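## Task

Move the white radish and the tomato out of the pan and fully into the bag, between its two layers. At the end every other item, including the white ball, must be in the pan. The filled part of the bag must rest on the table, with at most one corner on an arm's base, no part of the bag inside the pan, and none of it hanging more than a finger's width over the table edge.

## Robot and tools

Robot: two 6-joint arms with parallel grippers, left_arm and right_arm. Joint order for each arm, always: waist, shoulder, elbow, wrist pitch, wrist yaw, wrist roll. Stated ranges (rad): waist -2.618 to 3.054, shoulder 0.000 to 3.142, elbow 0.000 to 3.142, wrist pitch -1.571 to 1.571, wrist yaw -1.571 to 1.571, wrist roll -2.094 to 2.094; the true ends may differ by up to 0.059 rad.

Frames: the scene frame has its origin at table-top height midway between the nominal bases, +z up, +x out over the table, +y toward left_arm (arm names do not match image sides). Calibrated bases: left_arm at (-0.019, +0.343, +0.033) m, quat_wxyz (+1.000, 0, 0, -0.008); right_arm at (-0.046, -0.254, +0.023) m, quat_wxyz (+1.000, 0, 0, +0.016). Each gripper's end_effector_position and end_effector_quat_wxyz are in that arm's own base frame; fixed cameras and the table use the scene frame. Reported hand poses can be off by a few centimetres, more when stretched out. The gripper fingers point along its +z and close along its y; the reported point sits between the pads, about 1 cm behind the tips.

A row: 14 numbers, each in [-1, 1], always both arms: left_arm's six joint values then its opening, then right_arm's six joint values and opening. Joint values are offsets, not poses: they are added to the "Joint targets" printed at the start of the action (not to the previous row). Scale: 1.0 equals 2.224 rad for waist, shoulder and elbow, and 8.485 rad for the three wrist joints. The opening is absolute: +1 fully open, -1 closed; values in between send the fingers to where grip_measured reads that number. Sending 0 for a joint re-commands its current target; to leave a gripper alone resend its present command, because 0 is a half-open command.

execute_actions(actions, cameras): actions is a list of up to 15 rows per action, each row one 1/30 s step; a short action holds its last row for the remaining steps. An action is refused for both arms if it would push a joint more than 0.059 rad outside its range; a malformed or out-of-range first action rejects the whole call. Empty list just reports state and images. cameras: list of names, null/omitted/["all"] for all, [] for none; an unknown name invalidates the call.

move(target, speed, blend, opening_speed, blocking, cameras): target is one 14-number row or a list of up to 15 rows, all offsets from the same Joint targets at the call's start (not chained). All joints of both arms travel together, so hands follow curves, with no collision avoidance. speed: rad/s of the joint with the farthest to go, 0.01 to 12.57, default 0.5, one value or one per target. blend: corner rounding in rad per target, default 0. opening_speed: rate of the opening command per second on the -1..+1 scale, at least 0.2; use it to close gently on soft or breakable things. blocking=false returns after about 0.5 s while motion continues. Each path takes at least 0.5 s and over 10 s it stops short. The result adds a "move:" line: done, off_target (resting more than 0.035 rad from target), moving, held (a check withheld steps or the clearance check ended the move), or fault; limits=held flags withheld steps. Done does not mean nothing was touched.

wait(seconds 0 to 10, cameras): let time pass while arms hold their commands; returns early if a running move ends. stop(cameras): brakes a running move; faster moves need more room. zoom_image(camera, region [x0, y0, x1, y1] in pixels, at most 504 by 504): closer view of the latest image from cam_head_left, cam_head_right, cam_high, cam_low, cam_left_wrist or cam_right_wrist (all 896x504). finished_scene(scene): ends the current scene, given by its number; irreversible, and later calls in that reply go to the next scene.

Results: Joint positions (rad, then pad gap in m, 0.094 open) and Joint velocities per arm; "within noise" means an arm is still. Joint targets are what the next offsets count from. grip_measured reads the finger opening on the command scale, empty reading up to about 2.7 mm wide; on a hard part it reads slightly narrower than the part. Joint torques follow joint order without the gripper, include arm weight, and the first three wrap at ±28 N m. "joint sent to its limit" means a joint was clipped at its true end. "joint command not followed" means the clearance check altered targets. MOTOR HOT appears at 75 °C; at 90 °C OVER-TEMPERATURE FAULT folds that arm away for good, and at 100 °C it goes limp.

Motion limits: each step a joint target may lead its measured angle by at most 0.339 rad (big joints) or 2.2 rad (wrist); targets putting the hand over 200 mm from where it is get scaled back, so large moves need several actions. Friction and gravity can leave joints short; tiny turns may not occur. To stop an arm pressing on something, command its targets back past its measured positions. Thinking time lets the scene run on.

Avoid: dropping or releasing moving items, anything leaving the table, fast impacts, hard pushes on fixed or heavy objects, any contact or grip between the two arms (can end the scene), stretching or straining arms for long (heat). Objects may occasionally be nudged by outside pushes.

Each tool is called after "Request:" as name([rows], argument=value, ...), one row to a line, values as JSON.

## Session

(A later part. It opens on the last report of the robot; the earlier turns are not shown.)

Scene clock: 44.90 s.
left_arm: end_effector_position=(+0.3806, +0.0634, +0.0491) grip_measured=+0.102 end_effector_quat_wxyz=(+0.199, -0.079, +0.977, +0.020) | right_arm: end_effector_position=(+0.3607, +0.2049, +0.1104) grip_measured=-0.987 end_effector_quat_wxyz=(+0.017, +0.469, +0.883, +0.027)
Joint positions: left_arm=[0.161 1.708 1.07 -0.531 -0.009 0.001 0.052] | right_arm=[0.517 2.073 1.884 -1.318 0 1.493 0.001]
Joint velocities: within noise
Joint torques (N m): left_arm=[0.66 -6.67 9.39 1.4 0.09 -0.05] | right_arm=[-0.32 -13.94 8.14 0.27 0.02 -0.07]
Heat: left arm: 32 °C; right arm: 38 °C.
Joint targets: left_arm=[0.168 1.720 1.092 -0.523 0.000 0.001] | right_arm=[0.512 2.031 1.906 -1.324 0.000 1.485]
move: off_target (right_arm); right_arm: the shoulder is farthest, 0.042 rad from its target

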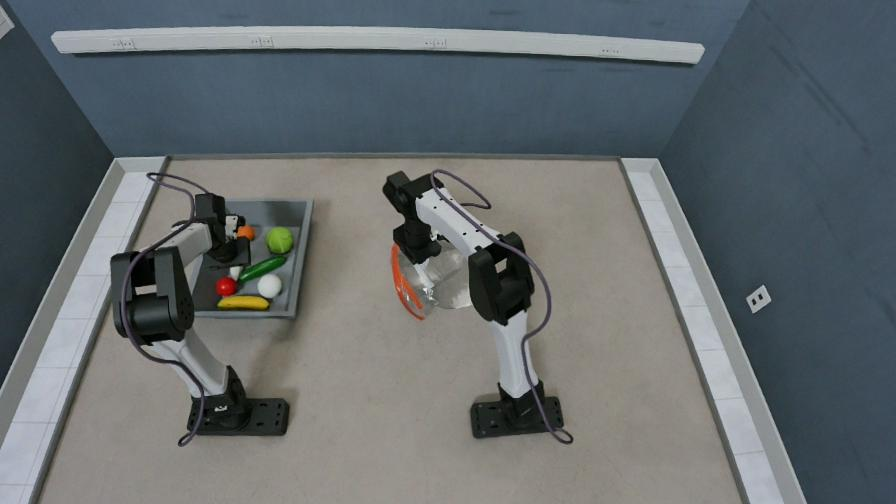

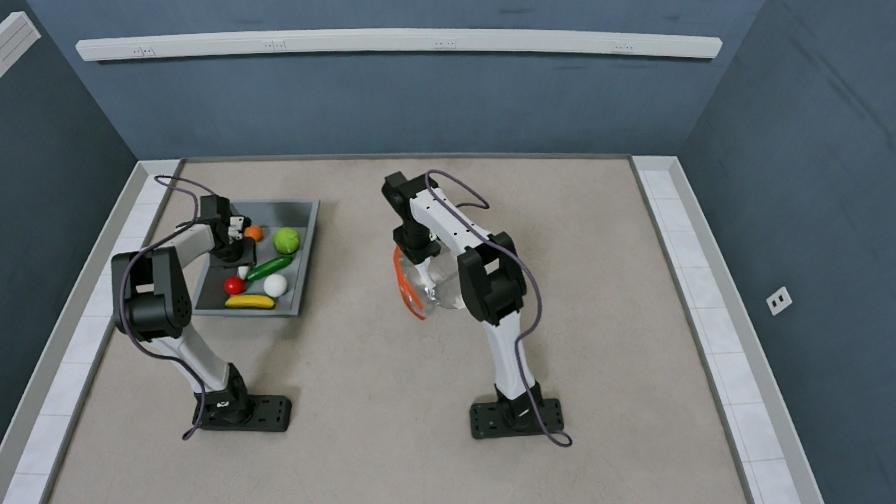

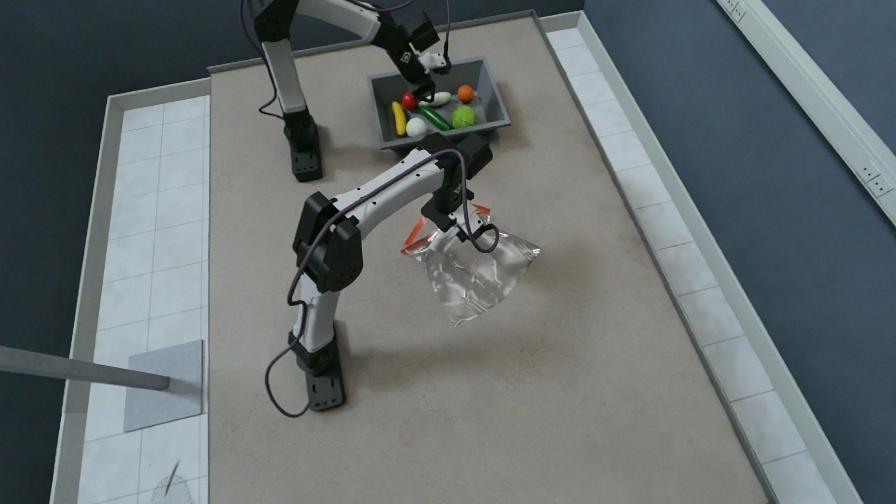

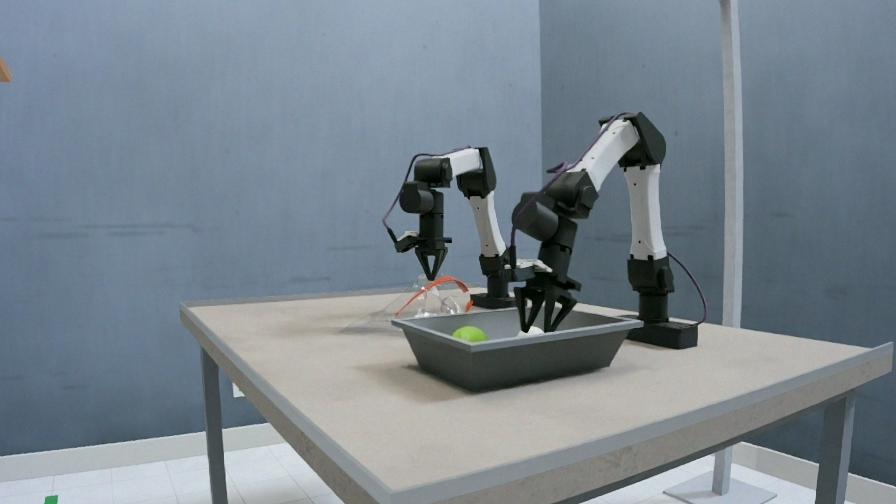

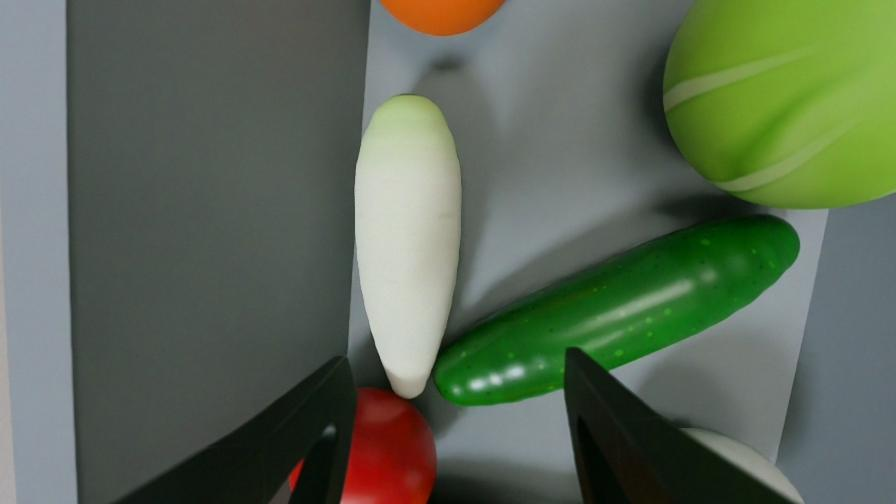

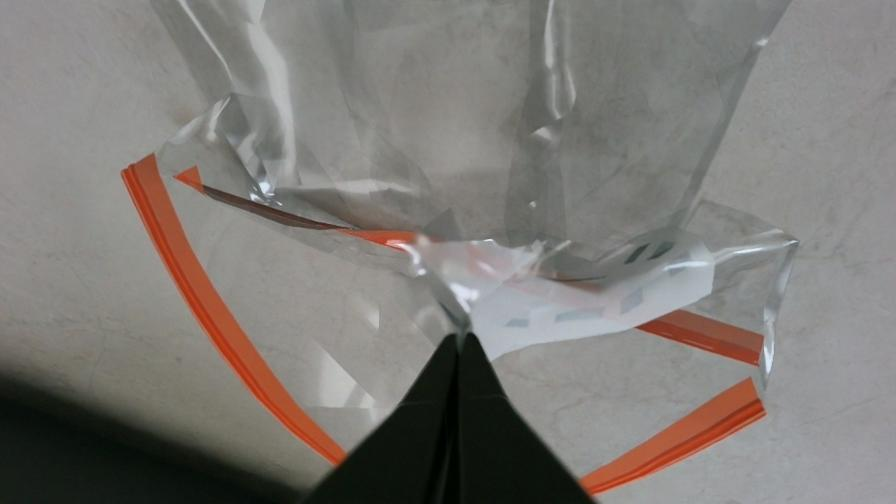

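Request:
move([
  [0.0193,0.0567,0.0585,-0.0041,0,0,0.08,0,0,0,0,0,0,-1],
  [0.0193,0.0895,0.0202,0.0145,0,0,0.08,0,0,0,0,0,0,-1],
], speed=[0.3,0.15], cameras=["cam_left_wrist"])

Scene clock: 55.43 s.
left_arm: end_effector_position=(+0.4148, +0.0881, +0.0117) grip_measured=+0.082 end_effector_quat_wxyz=(+0.202, -0.101, +0.974, +0.025) | right_arm: end_effector_position=(+0.3606, +0.2048, +0.1103) grip_measured=-0.987 end_effector_quat_wxyz=(+0.017, +0.468, +0.883, +0.027)
Joint positions: left_arm=[0.206 1.902 1.148 -0.408 -0.009 0.001 0.051] | right_arm=[0.517 2.073 1.884 -1.319 0 1.492 0.001]
Joint velocities: within noise
Joint torques (N m): left_arm=[0.57 -7.71 5.9 1.43 0.08 -0.04] | right_arm=[-0.39 -13.94 8.16 0.27 0.02 -0.03]
Heat: left arm: 32 °C; right arm: 42 °C.
Joint targets: left_arm=[0.210 1.920 1.137 -0.400 0.000 0.001] | right_arm=[0.512 2.031 1.906 -1.324 0.000 1.485]
move: off_target (right_arm); right_arm: the shoulder is farthest, 0.042 rad from its target
Images, in order (width x height): cam_left_wrist 896x504.

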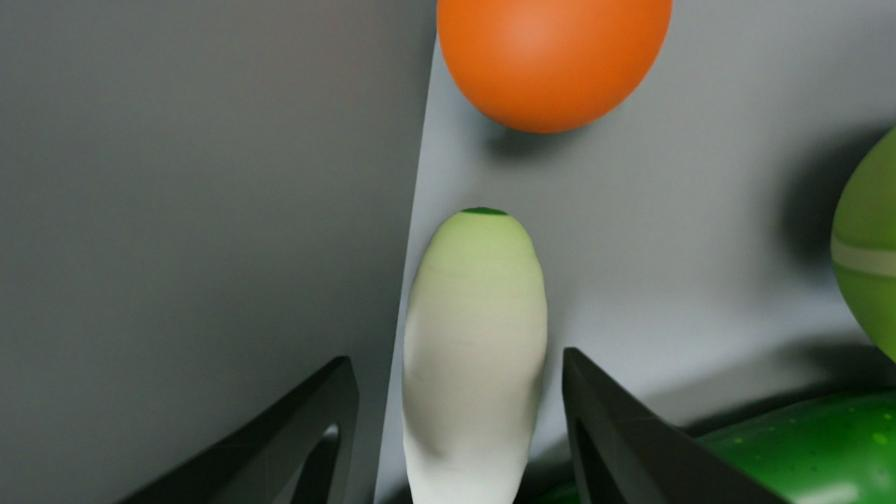

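Request:
move(target=[-0.0063,-0.003,-0.0292,0.0068,0,0,0.08,0,0,0,0,0,0,-1], speed=0.15, cameras=["cam_left_wrist"])

Scene clock: 57.07 s.
left_arm: end_effector_position=(+0.4050, +0.0849, -0.0031) grip_measured=+0.082 end_effector_quat_wxyz=(+0.198, -0.100, +0.975, +0.024) | right_arm: end_effector_position=(+0.3606, +0.2048, +0.1103) grip_measured=-0.987 end_effector_quat_wxyz=(+0.017, +0.468, +0.883, +0.027)
Joint positions: left_arm=[0.203 1.902 1.083 -0.35 -0.009 0.001 0.051] | right_arm=[0.517 2.073 1.884 -1.319 0 1.492 0.001]
Joint velocities: within noise
Joint torques (N m): left_arm=[-0.28 -8.01 5.68 1.38 0.08 -0.05] | right_arm=[-0.38 -13.94 8.14 0.27 0.02 -0.03]
Heat: left arm: 32 °C; right arm: 43 °C.
Joint targets: left_arm=[0.197 1.913 1.072 -0.342 0.000 0.001] | right_arm=[0.512 2.031 1.906 -1.324 0.000 1.485]
move: off_target (right_arm); right_arm: the shoulder is farthest, 0.042 rad from its target
Images, in order (width x height): cam_left_wrist 896x504.

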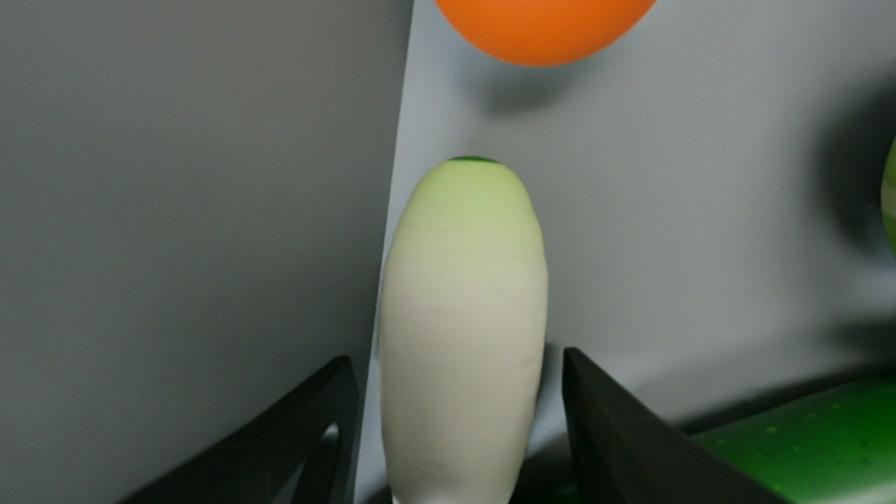

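Request:
move(target=[0,0.0049,-0.0054,0.0027,0,0,0.08,0,0,0,0,0,0,-1], speed=0.1, cameras=[])

Request:
move(target=[0,0,0,0,0,0,-0.45,0,0,0,0,0,0,-1], opening_speed=0.6, cameras=["cam_left_wrist"])

Scene clock: 58.27 s.
left_arm: end_effector_position=(+0.4061, +0.0852, -0.0043) grip_measured=+0.082 end_effector_quat_wxyz=(+0.204, -0.100, +0.974, +0.025) | right_arm: end_effector_position=(+0.3606, +0.2048, +0.1103) grip_measured=-0.987 end_effector_quat_wxyz=(+0.017, +0.468, +0.883, +0.027)
Joint positions: left_arm=[0.203 1.902 1.072 -0.328 -0.009 0.001 0.051] | right_arm=[0.517 2.073 1.884 -1.319 0 1.492 0.001]
Joint velocities: within noise
Joint torques (N m): left_arm=[-0.34 -7.12 5.57 1.4 0.08 -0.05] | right_arm=[-0.39 -13.94 8.16 0.27 0.02 -0.02]
Heat: left arm: 32 °C; right arm: 43 °C.
Joint targets: left_arm=[0.197 1.924 1.060 -0.319 0.000 0.001] | right_arm=[0.512 2.031 1.906 -1.324 0.000 1.485]
move: off_target (right_arm); right_arm: the shoulder is farthest, 0.042 rad from its target
No camera images: "cameras" was empty.

Scene clock: 59.37 s.
left_arm: end_effector_position=(+0.4063, +0.0852, -0.0042) grip_measured=-0.364 end_effector_quat_wxyz=(+0.204, -0.100, +0.974, +0.025) | right_arm: end_effector_position=(+0.3606, +0.2048, +0.1103) grip_measured=-0.987 end_effector_quat_wxyz=(+0.017, +0.468, +0.883, +0.027)
Joint positions: left_arm=[0.203 1.902 1.072 -0.327 -0.009 0.001 0.03] | right_arm=[0.517 2.073 1.884 -1.319 0 1.492 0.001]
Joint velocities: within noise
Joint torques (N m): left_arm=[-0.35 -7.1 5.57 1.42 0.1 -0.05] | right_arm=[-0.36 -13.96 8.18 0.26 0.02 -0.02]
Heat: left arm: 32 °C; right arm: 44 °C.
Joint targets: left_arm=[0.197 1.924 1.060 -0.319 0.000 0.001] | right_arm=[0.512 2.031 1.906 -1.324 0.000 1.485]
move: off_target (right_arm); right_arm: the shoulder is farthest, 0.042 rad from its target
Images, in order (width x height): cam_left_wrist 896x504.

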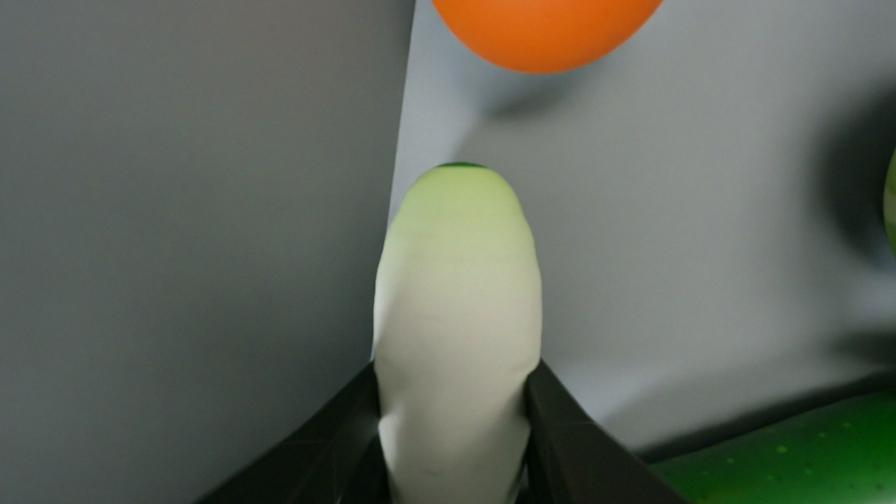

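Request:
move([
  [0,-0.058,0.0809,-0.0367,0,0,-0.6,0,-0.0144,0.0679,-0.0151,0,0,-1],
  [0,-0.29,-0.0373,-0.0447,0,0,-0.6,0,-0.0144,0.0679,-0.0151,0,0,-1],
  [-0.4708,-0.4087,-0.2496,0.027,0,0,-0.6,0,-0.0144,0.0679,-0.0151,0,0,-1],
], speed=[0.4,0.9,1.0], blend=[0.05,0.1,0])

Scene clock: 64.20 s.
left_arm: end_effector_position=(+0.2198, -0.2462, +0.1302) grip_measured=-0.370 end_effector_quat_wxyz=(+0.423, +0.363, +0.809, -0.187) | right_arm: end_effector_position=(+0.3598, +0.2044, +0.1580) grip_measured=-0.987 end_effector_quat_wxyz=(+0.029, +0.468, +0.882, +0.046)
Joint positions: left_arm=[-0.845 1.028 0.517 -0.098 -0.005 0.001 0.03] | right_arm=[0.517 2.047 2.032 -1.447 0 1.492 0.001]
Joint velocities: within noise
Joint torques (N m): left_arm=[-0.23 -3.62 7.16 2.28 0.05 -0.05] | right_arm=[-0.38 -14.19 8.39 0.35 0.02 -0.03]
Heat: left arm: 32 °C; right arm: 46 °C.
Joint targets: left_arm=[-0.851 1.015 0.505 -0.090 0.000 0.001] | right_arm=[0.512 1.998 2.057 -1.452 0.000 1.485]
move: off_target (right_arm); right_arm: the shoulder is farthest, 0.048 rad from its target

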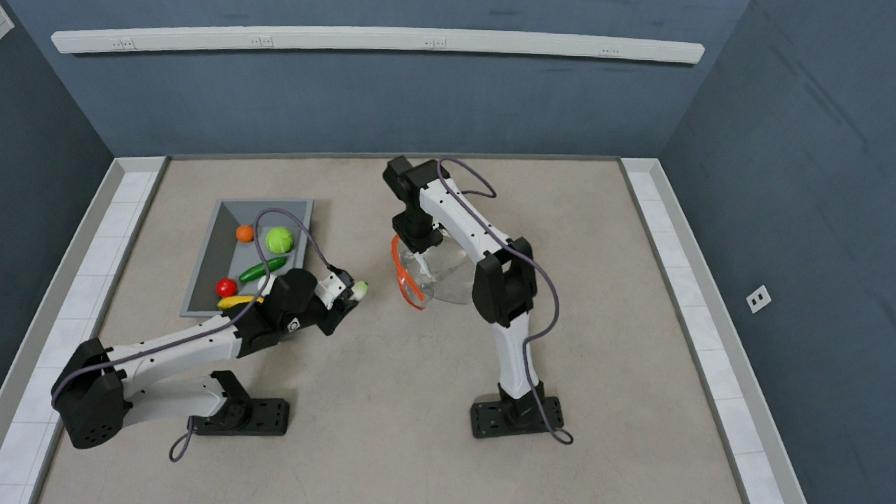

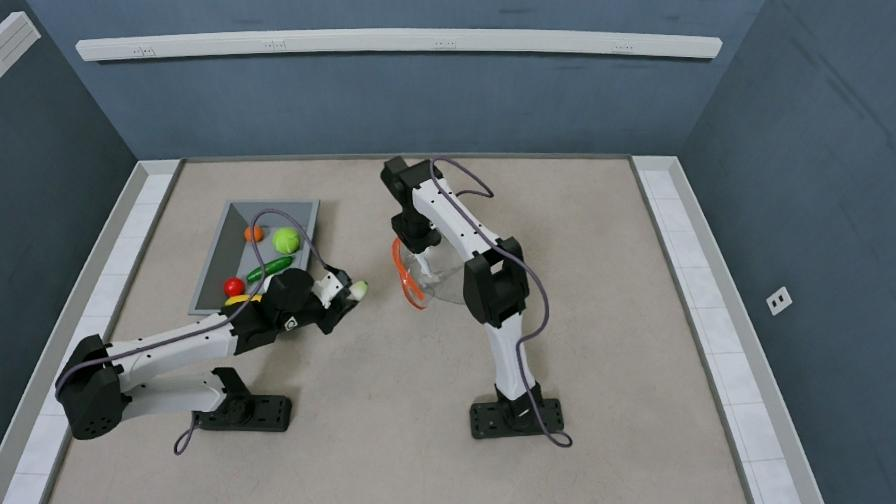

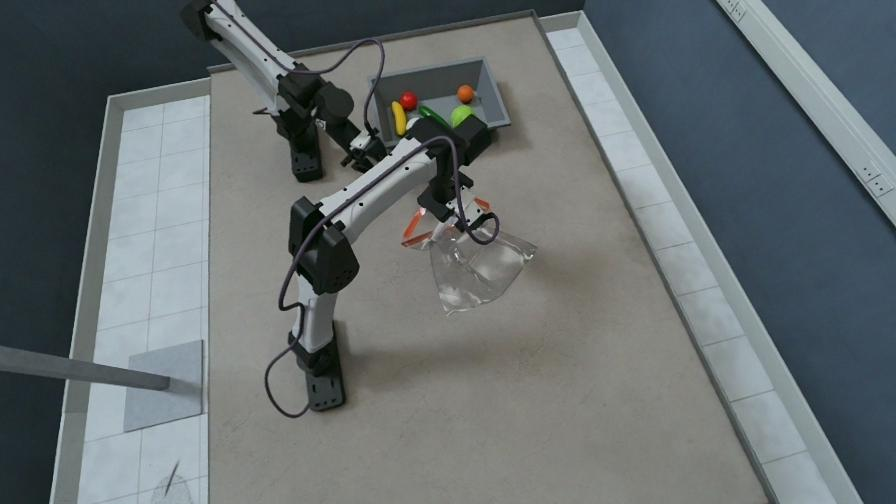

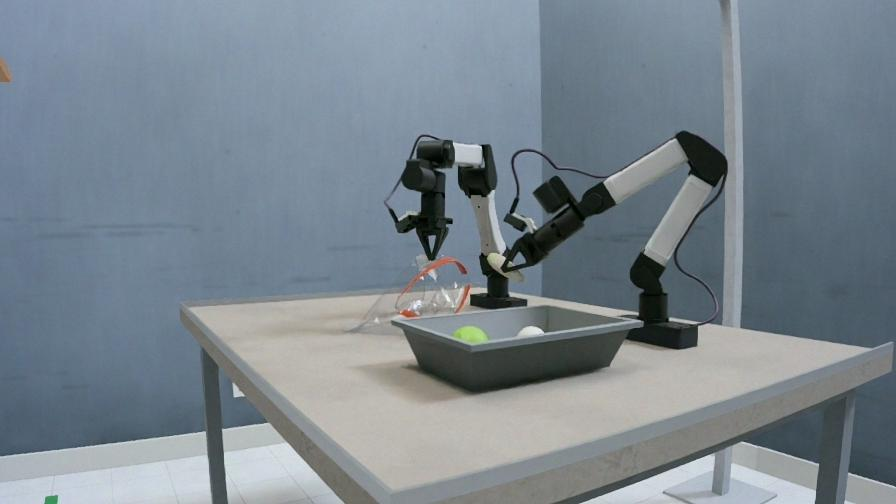

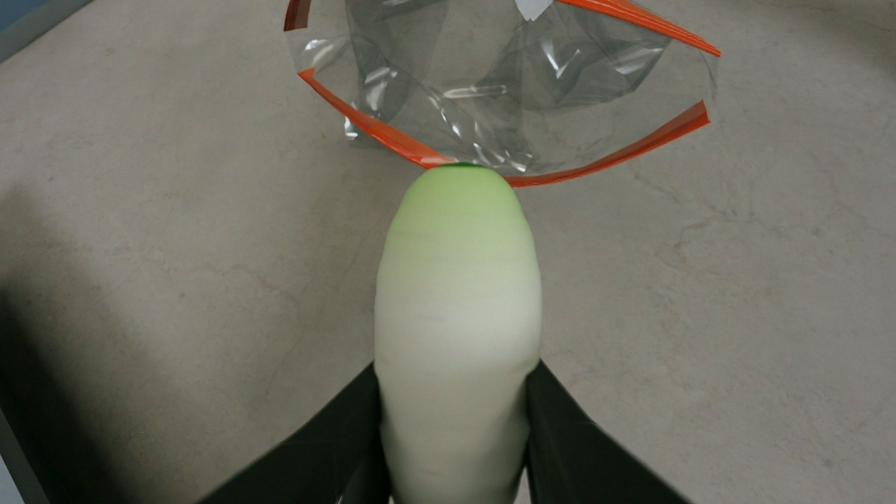

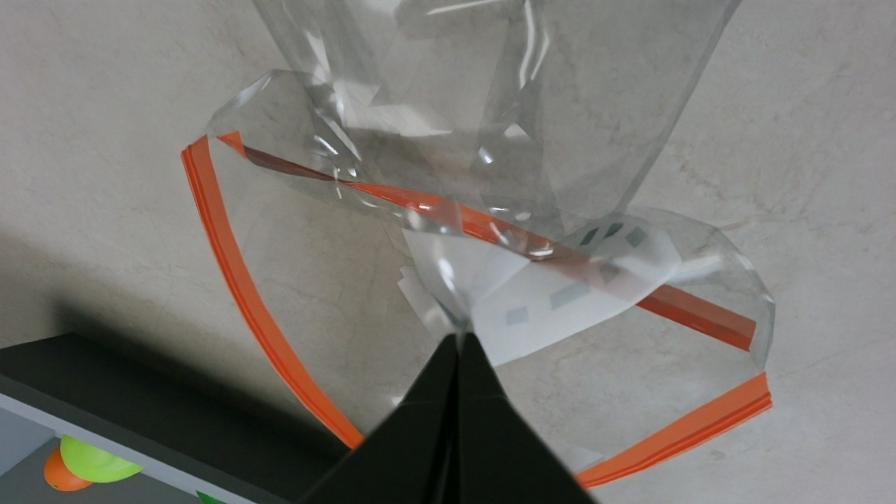

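Request:
zoom_image(camera="cam_low", region=[320, 200, 560, 350])

Request:
zoom_image(camera="cam_left_wrist", region=[260, 0, 760, 200])

Request:
zoom_image(camera="cam_head_left", region=[330, 200, 500, 340])

Scaled by 2.100 from the camera's 896x504 image, which has a finer 1280x720 frame.

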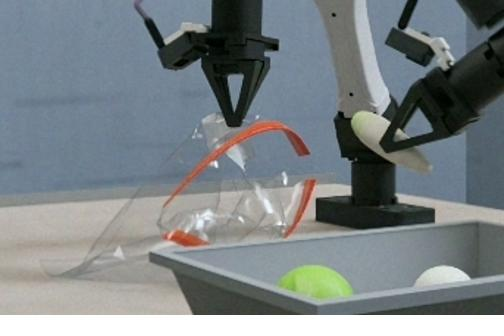

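Scaled by 1.008 from the camera's 896x504 image, which has a finer 1280x720 frame.

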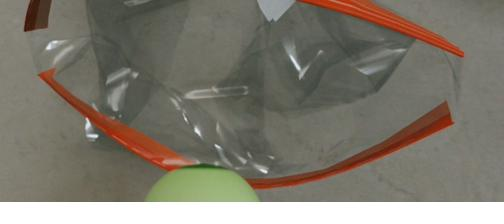

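Scaled by 2.965 from the camera's 896x504 image, which has a finer 1280x720 frame.

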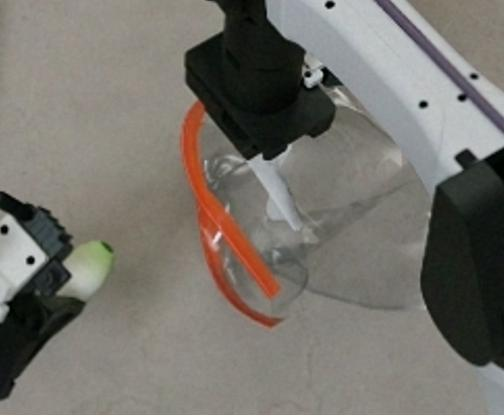

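Request:
move(target=[-0.0315,0.2756,0.045,0.0601,0,0,-0.6,0,-0.0859,-0.0562,0.0164,0,0,-1], speed=0.5)

Scene clock: 68.33 s.
left_arm: end_effector_position=(+0.2512, -0.3246, +0.0527) grip_measured=-0.370 end_effector_quat_wxyz=(+0.411, +0.392, +0.799, -0.199) | right_arm: end_effector_position=(+0.3582, +0.2034, +0.2133) grip_measured=-0.987 end_effector_quat_wxyz=(+0.088, +0.462, +0.872, +0.138)
Joint positions: left_arm=[-0.914 1.617 0.583 0.412 -0.005 0.001 0.03] | right_arm=[0.517 1.851 1.937 -1.328 0 1.492 0.001]
Joint velocities: within noise
Joint torques (N m): left_arm=[-0.28 -5.37 8.8 2.27 0.05 -0.05] | right_arm=[-0.36 -12.37 5.82 0.96 0.02 -0.05]
Heat: left arm: 32 °C; right arm: 47 °C.
Joint targets: left_arm=[-0.921 1.628 0.605 0.420 0.000 0.001] | right_arm=[0.512 1.807 1.932 -1.313 0.000 1.485]
move: off_target (right_arm); right_arm: the shoulder is farthest, 0.044 rad from its target

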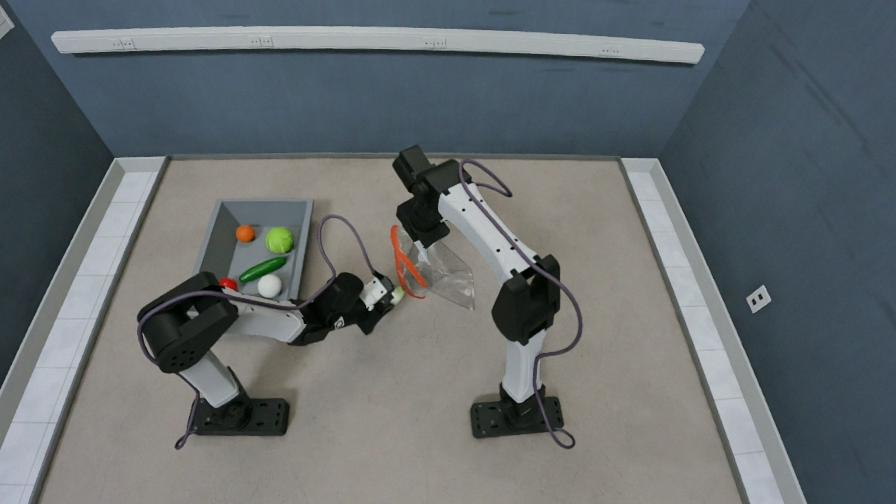

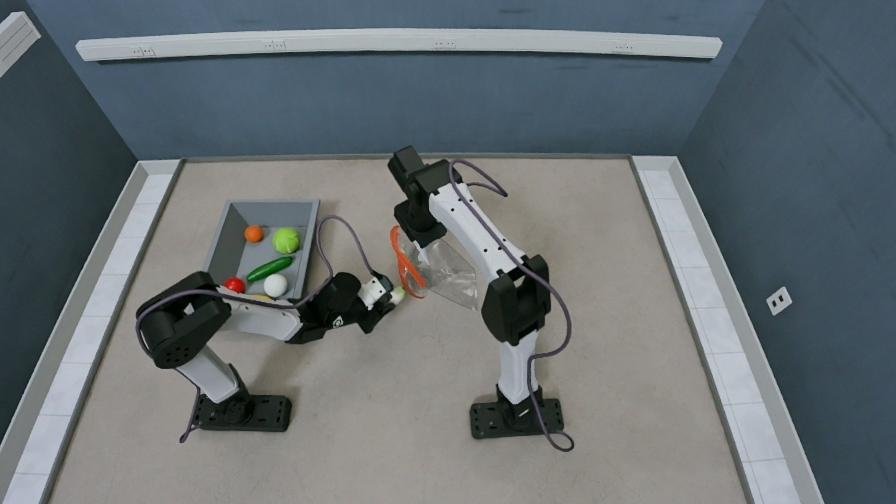

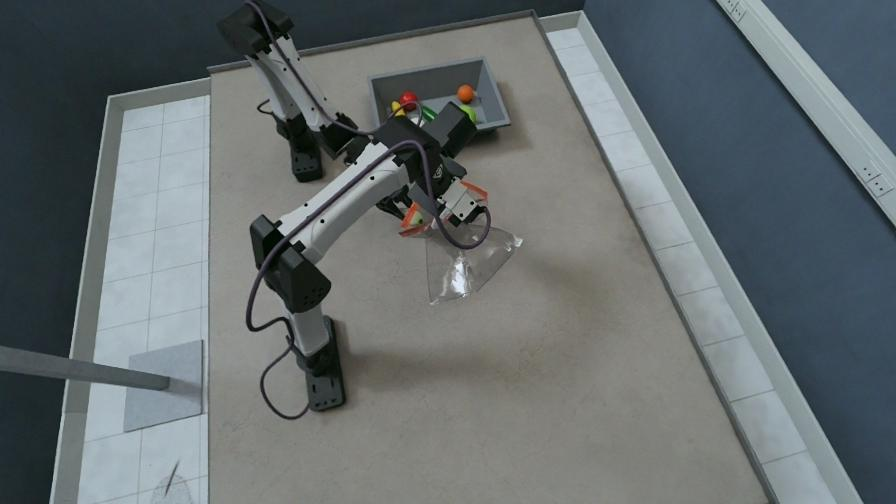

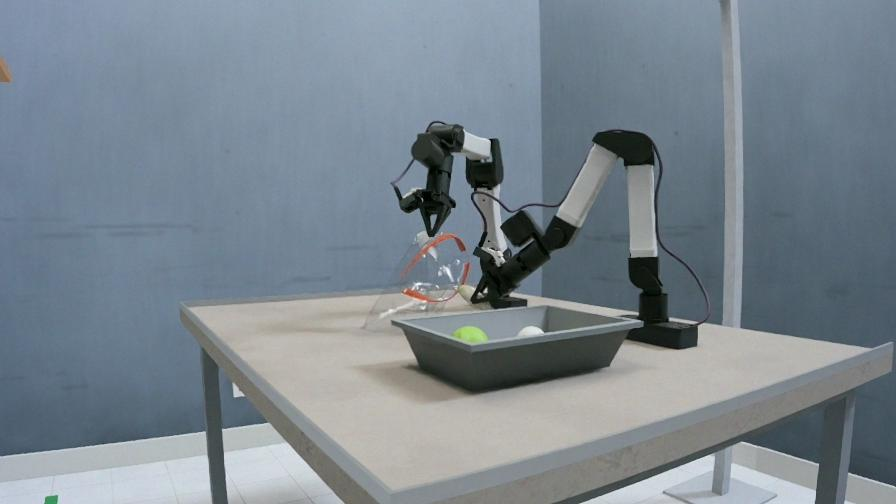

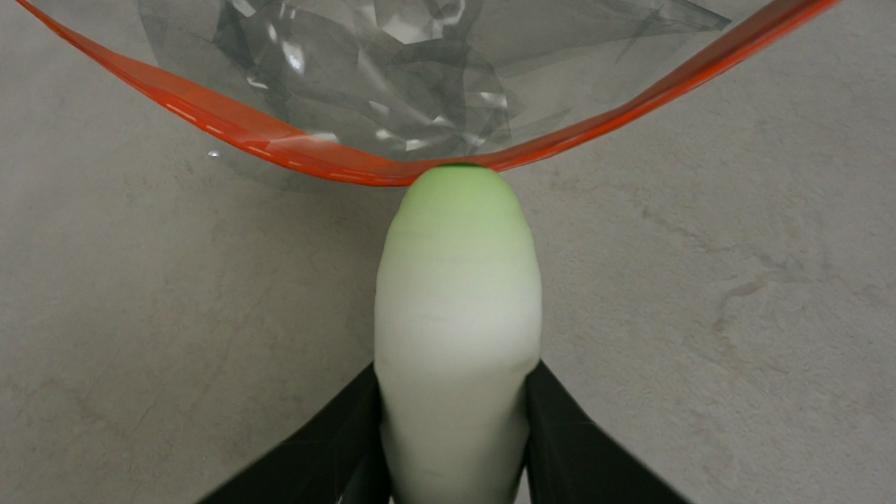

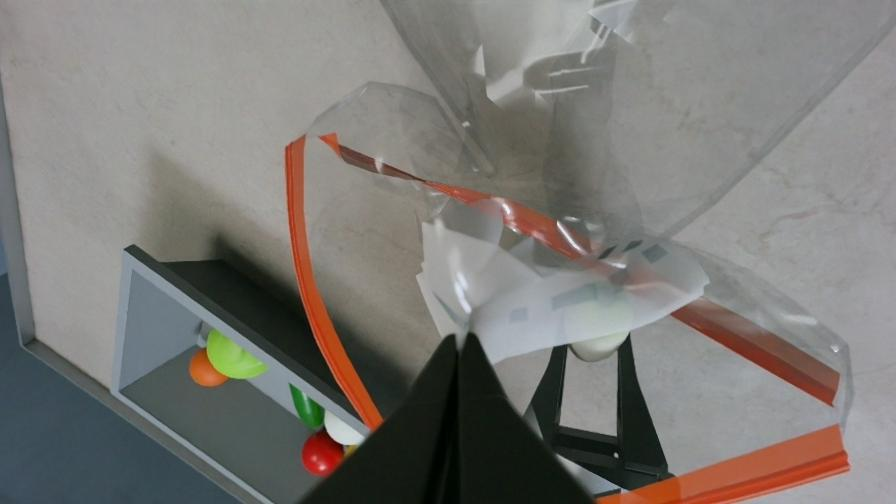

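Request:
zoom_image(camera="cam_low", region=[340, 190, 560, 350])

Scaled by 2.291 from the camera's 896x504 image, which has a finer 1280x720 frame.

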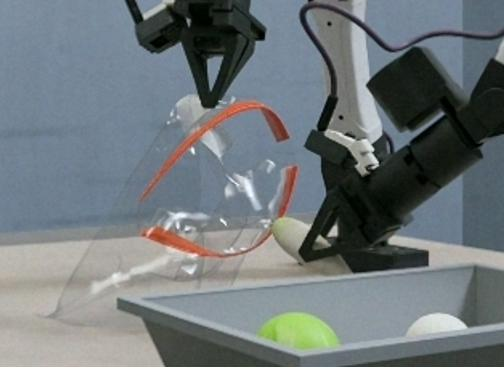

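Request:
move(target=[0,0.0157,-0.1192,0.0719,0,0.165,-0.6,0,0,0,0,0,0,-1], speed=0.9)

Scene clock: 73.23 s.
left_arm: end_effector_position=(+0.2465, -0.3184, +0.0888) grip_measured=-0.371 end_effector_quat_wxyz=(+0.585, +0.728, +0.327, +0.143) | right_arm: end_effector_position=(+0.3583, +0.2035, +0.2134) grip_measured=-0.987 end_effector_quat_wxyz=(+0.088, +0.462, +0.871, +0.138)
Joint positions: left_arm=[-0.914 1.649 0.349 1.023 -0.005 1.388 0.03] | right_arm=[0.517 1.851 1.937 -1.327 0 1.492 0.001]
Joint velocities: within noise
Joint torques (N m): left_arm=[-0.28 -4.41 4.42 2.48 0.08 0.04] | right_arm=[-0.38 -12.36 5.81 0.94 0.02 -0.04]
Heat: left arm: 32 °C; right arm: 48 °C.
Joint targets: left_arm=[-0.921 1.663 0.340 1.030 0.000 1.401] | right_arm=[0.512 1.807 1.932 -1.313 0.000 1.485]
move: off_target (right_arm); right_arm: the shoulder is farthest, 0.044 rad from its target

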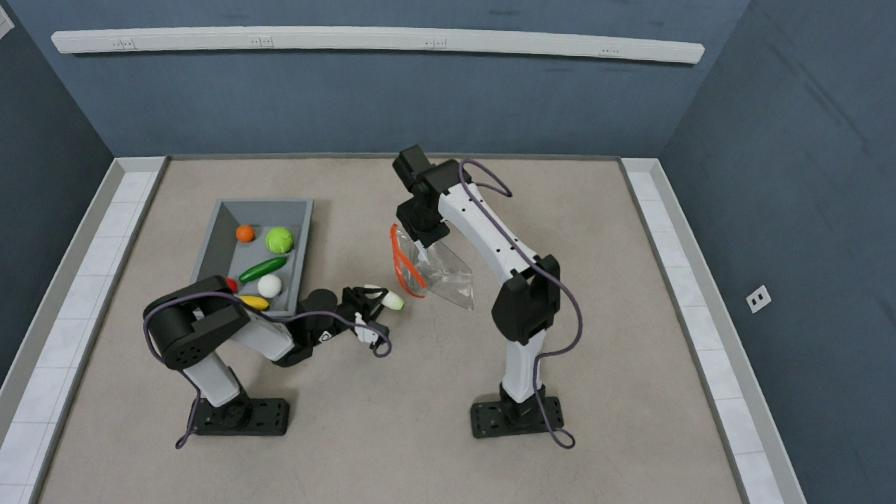

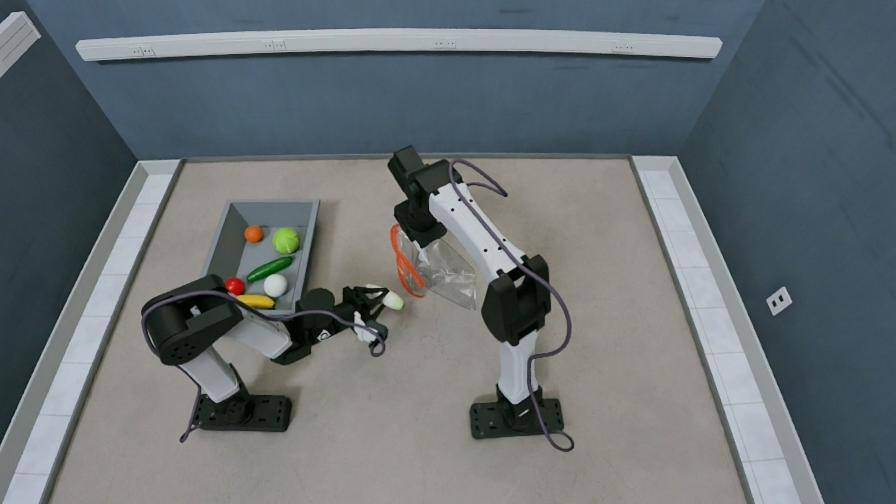

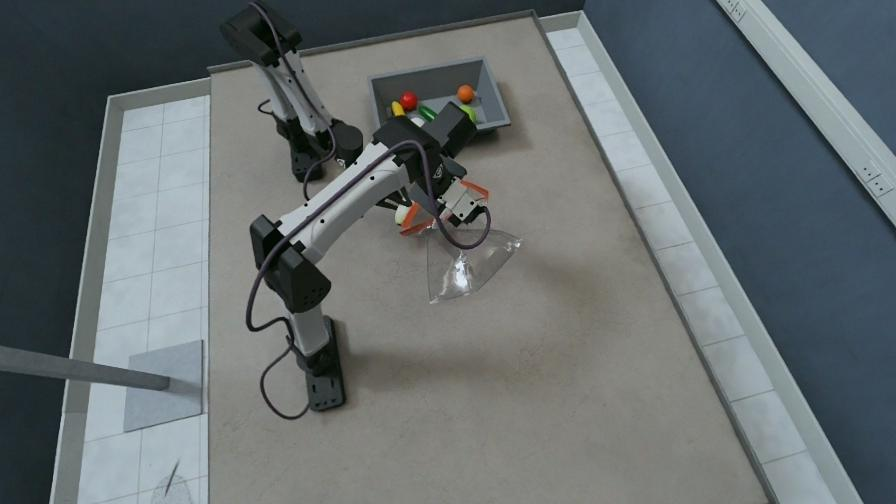

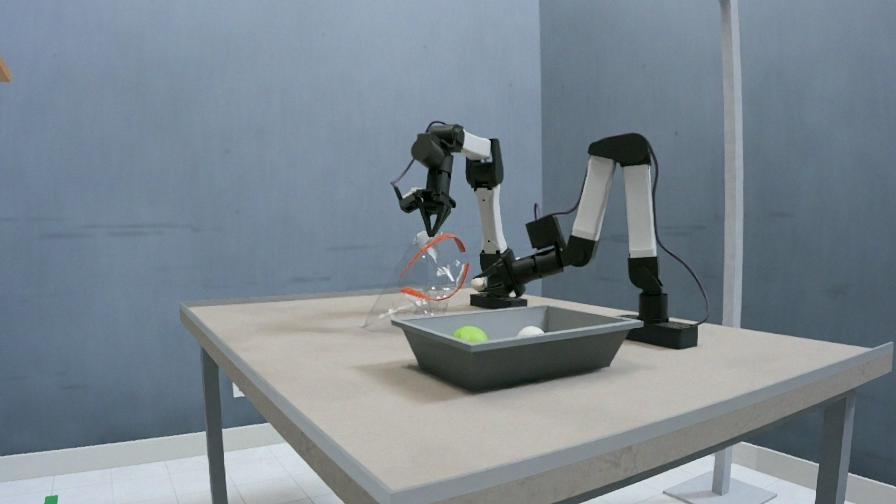

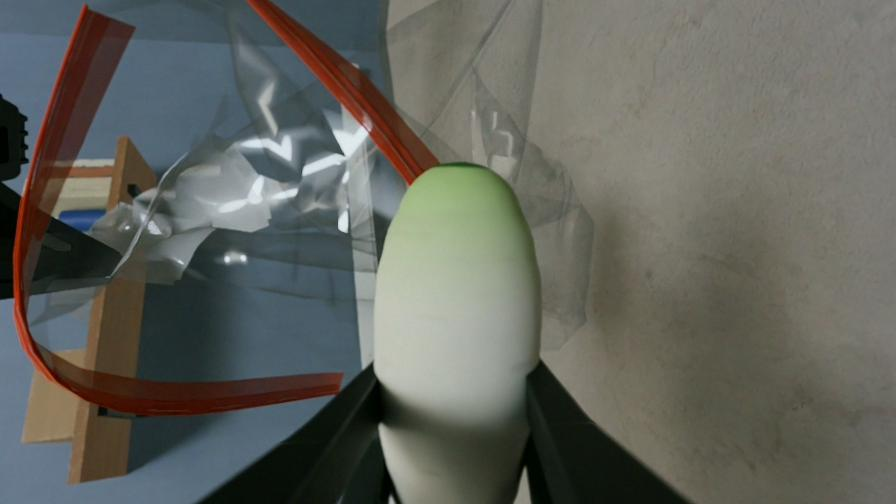

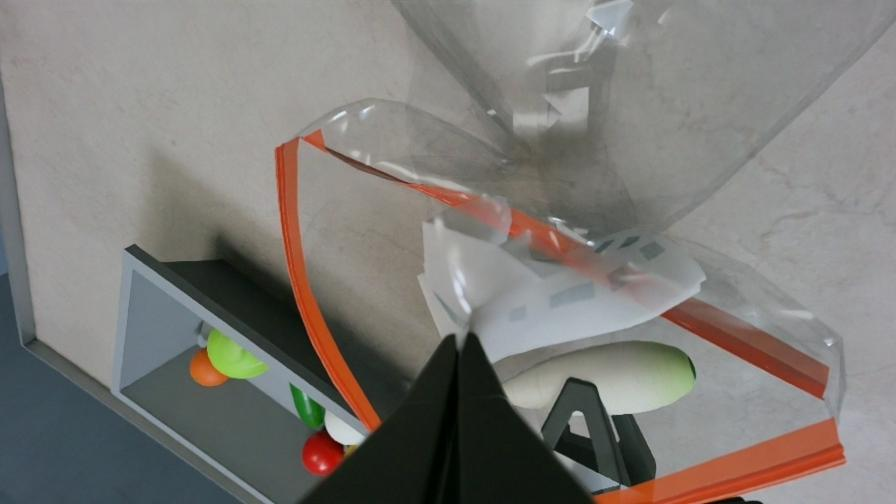

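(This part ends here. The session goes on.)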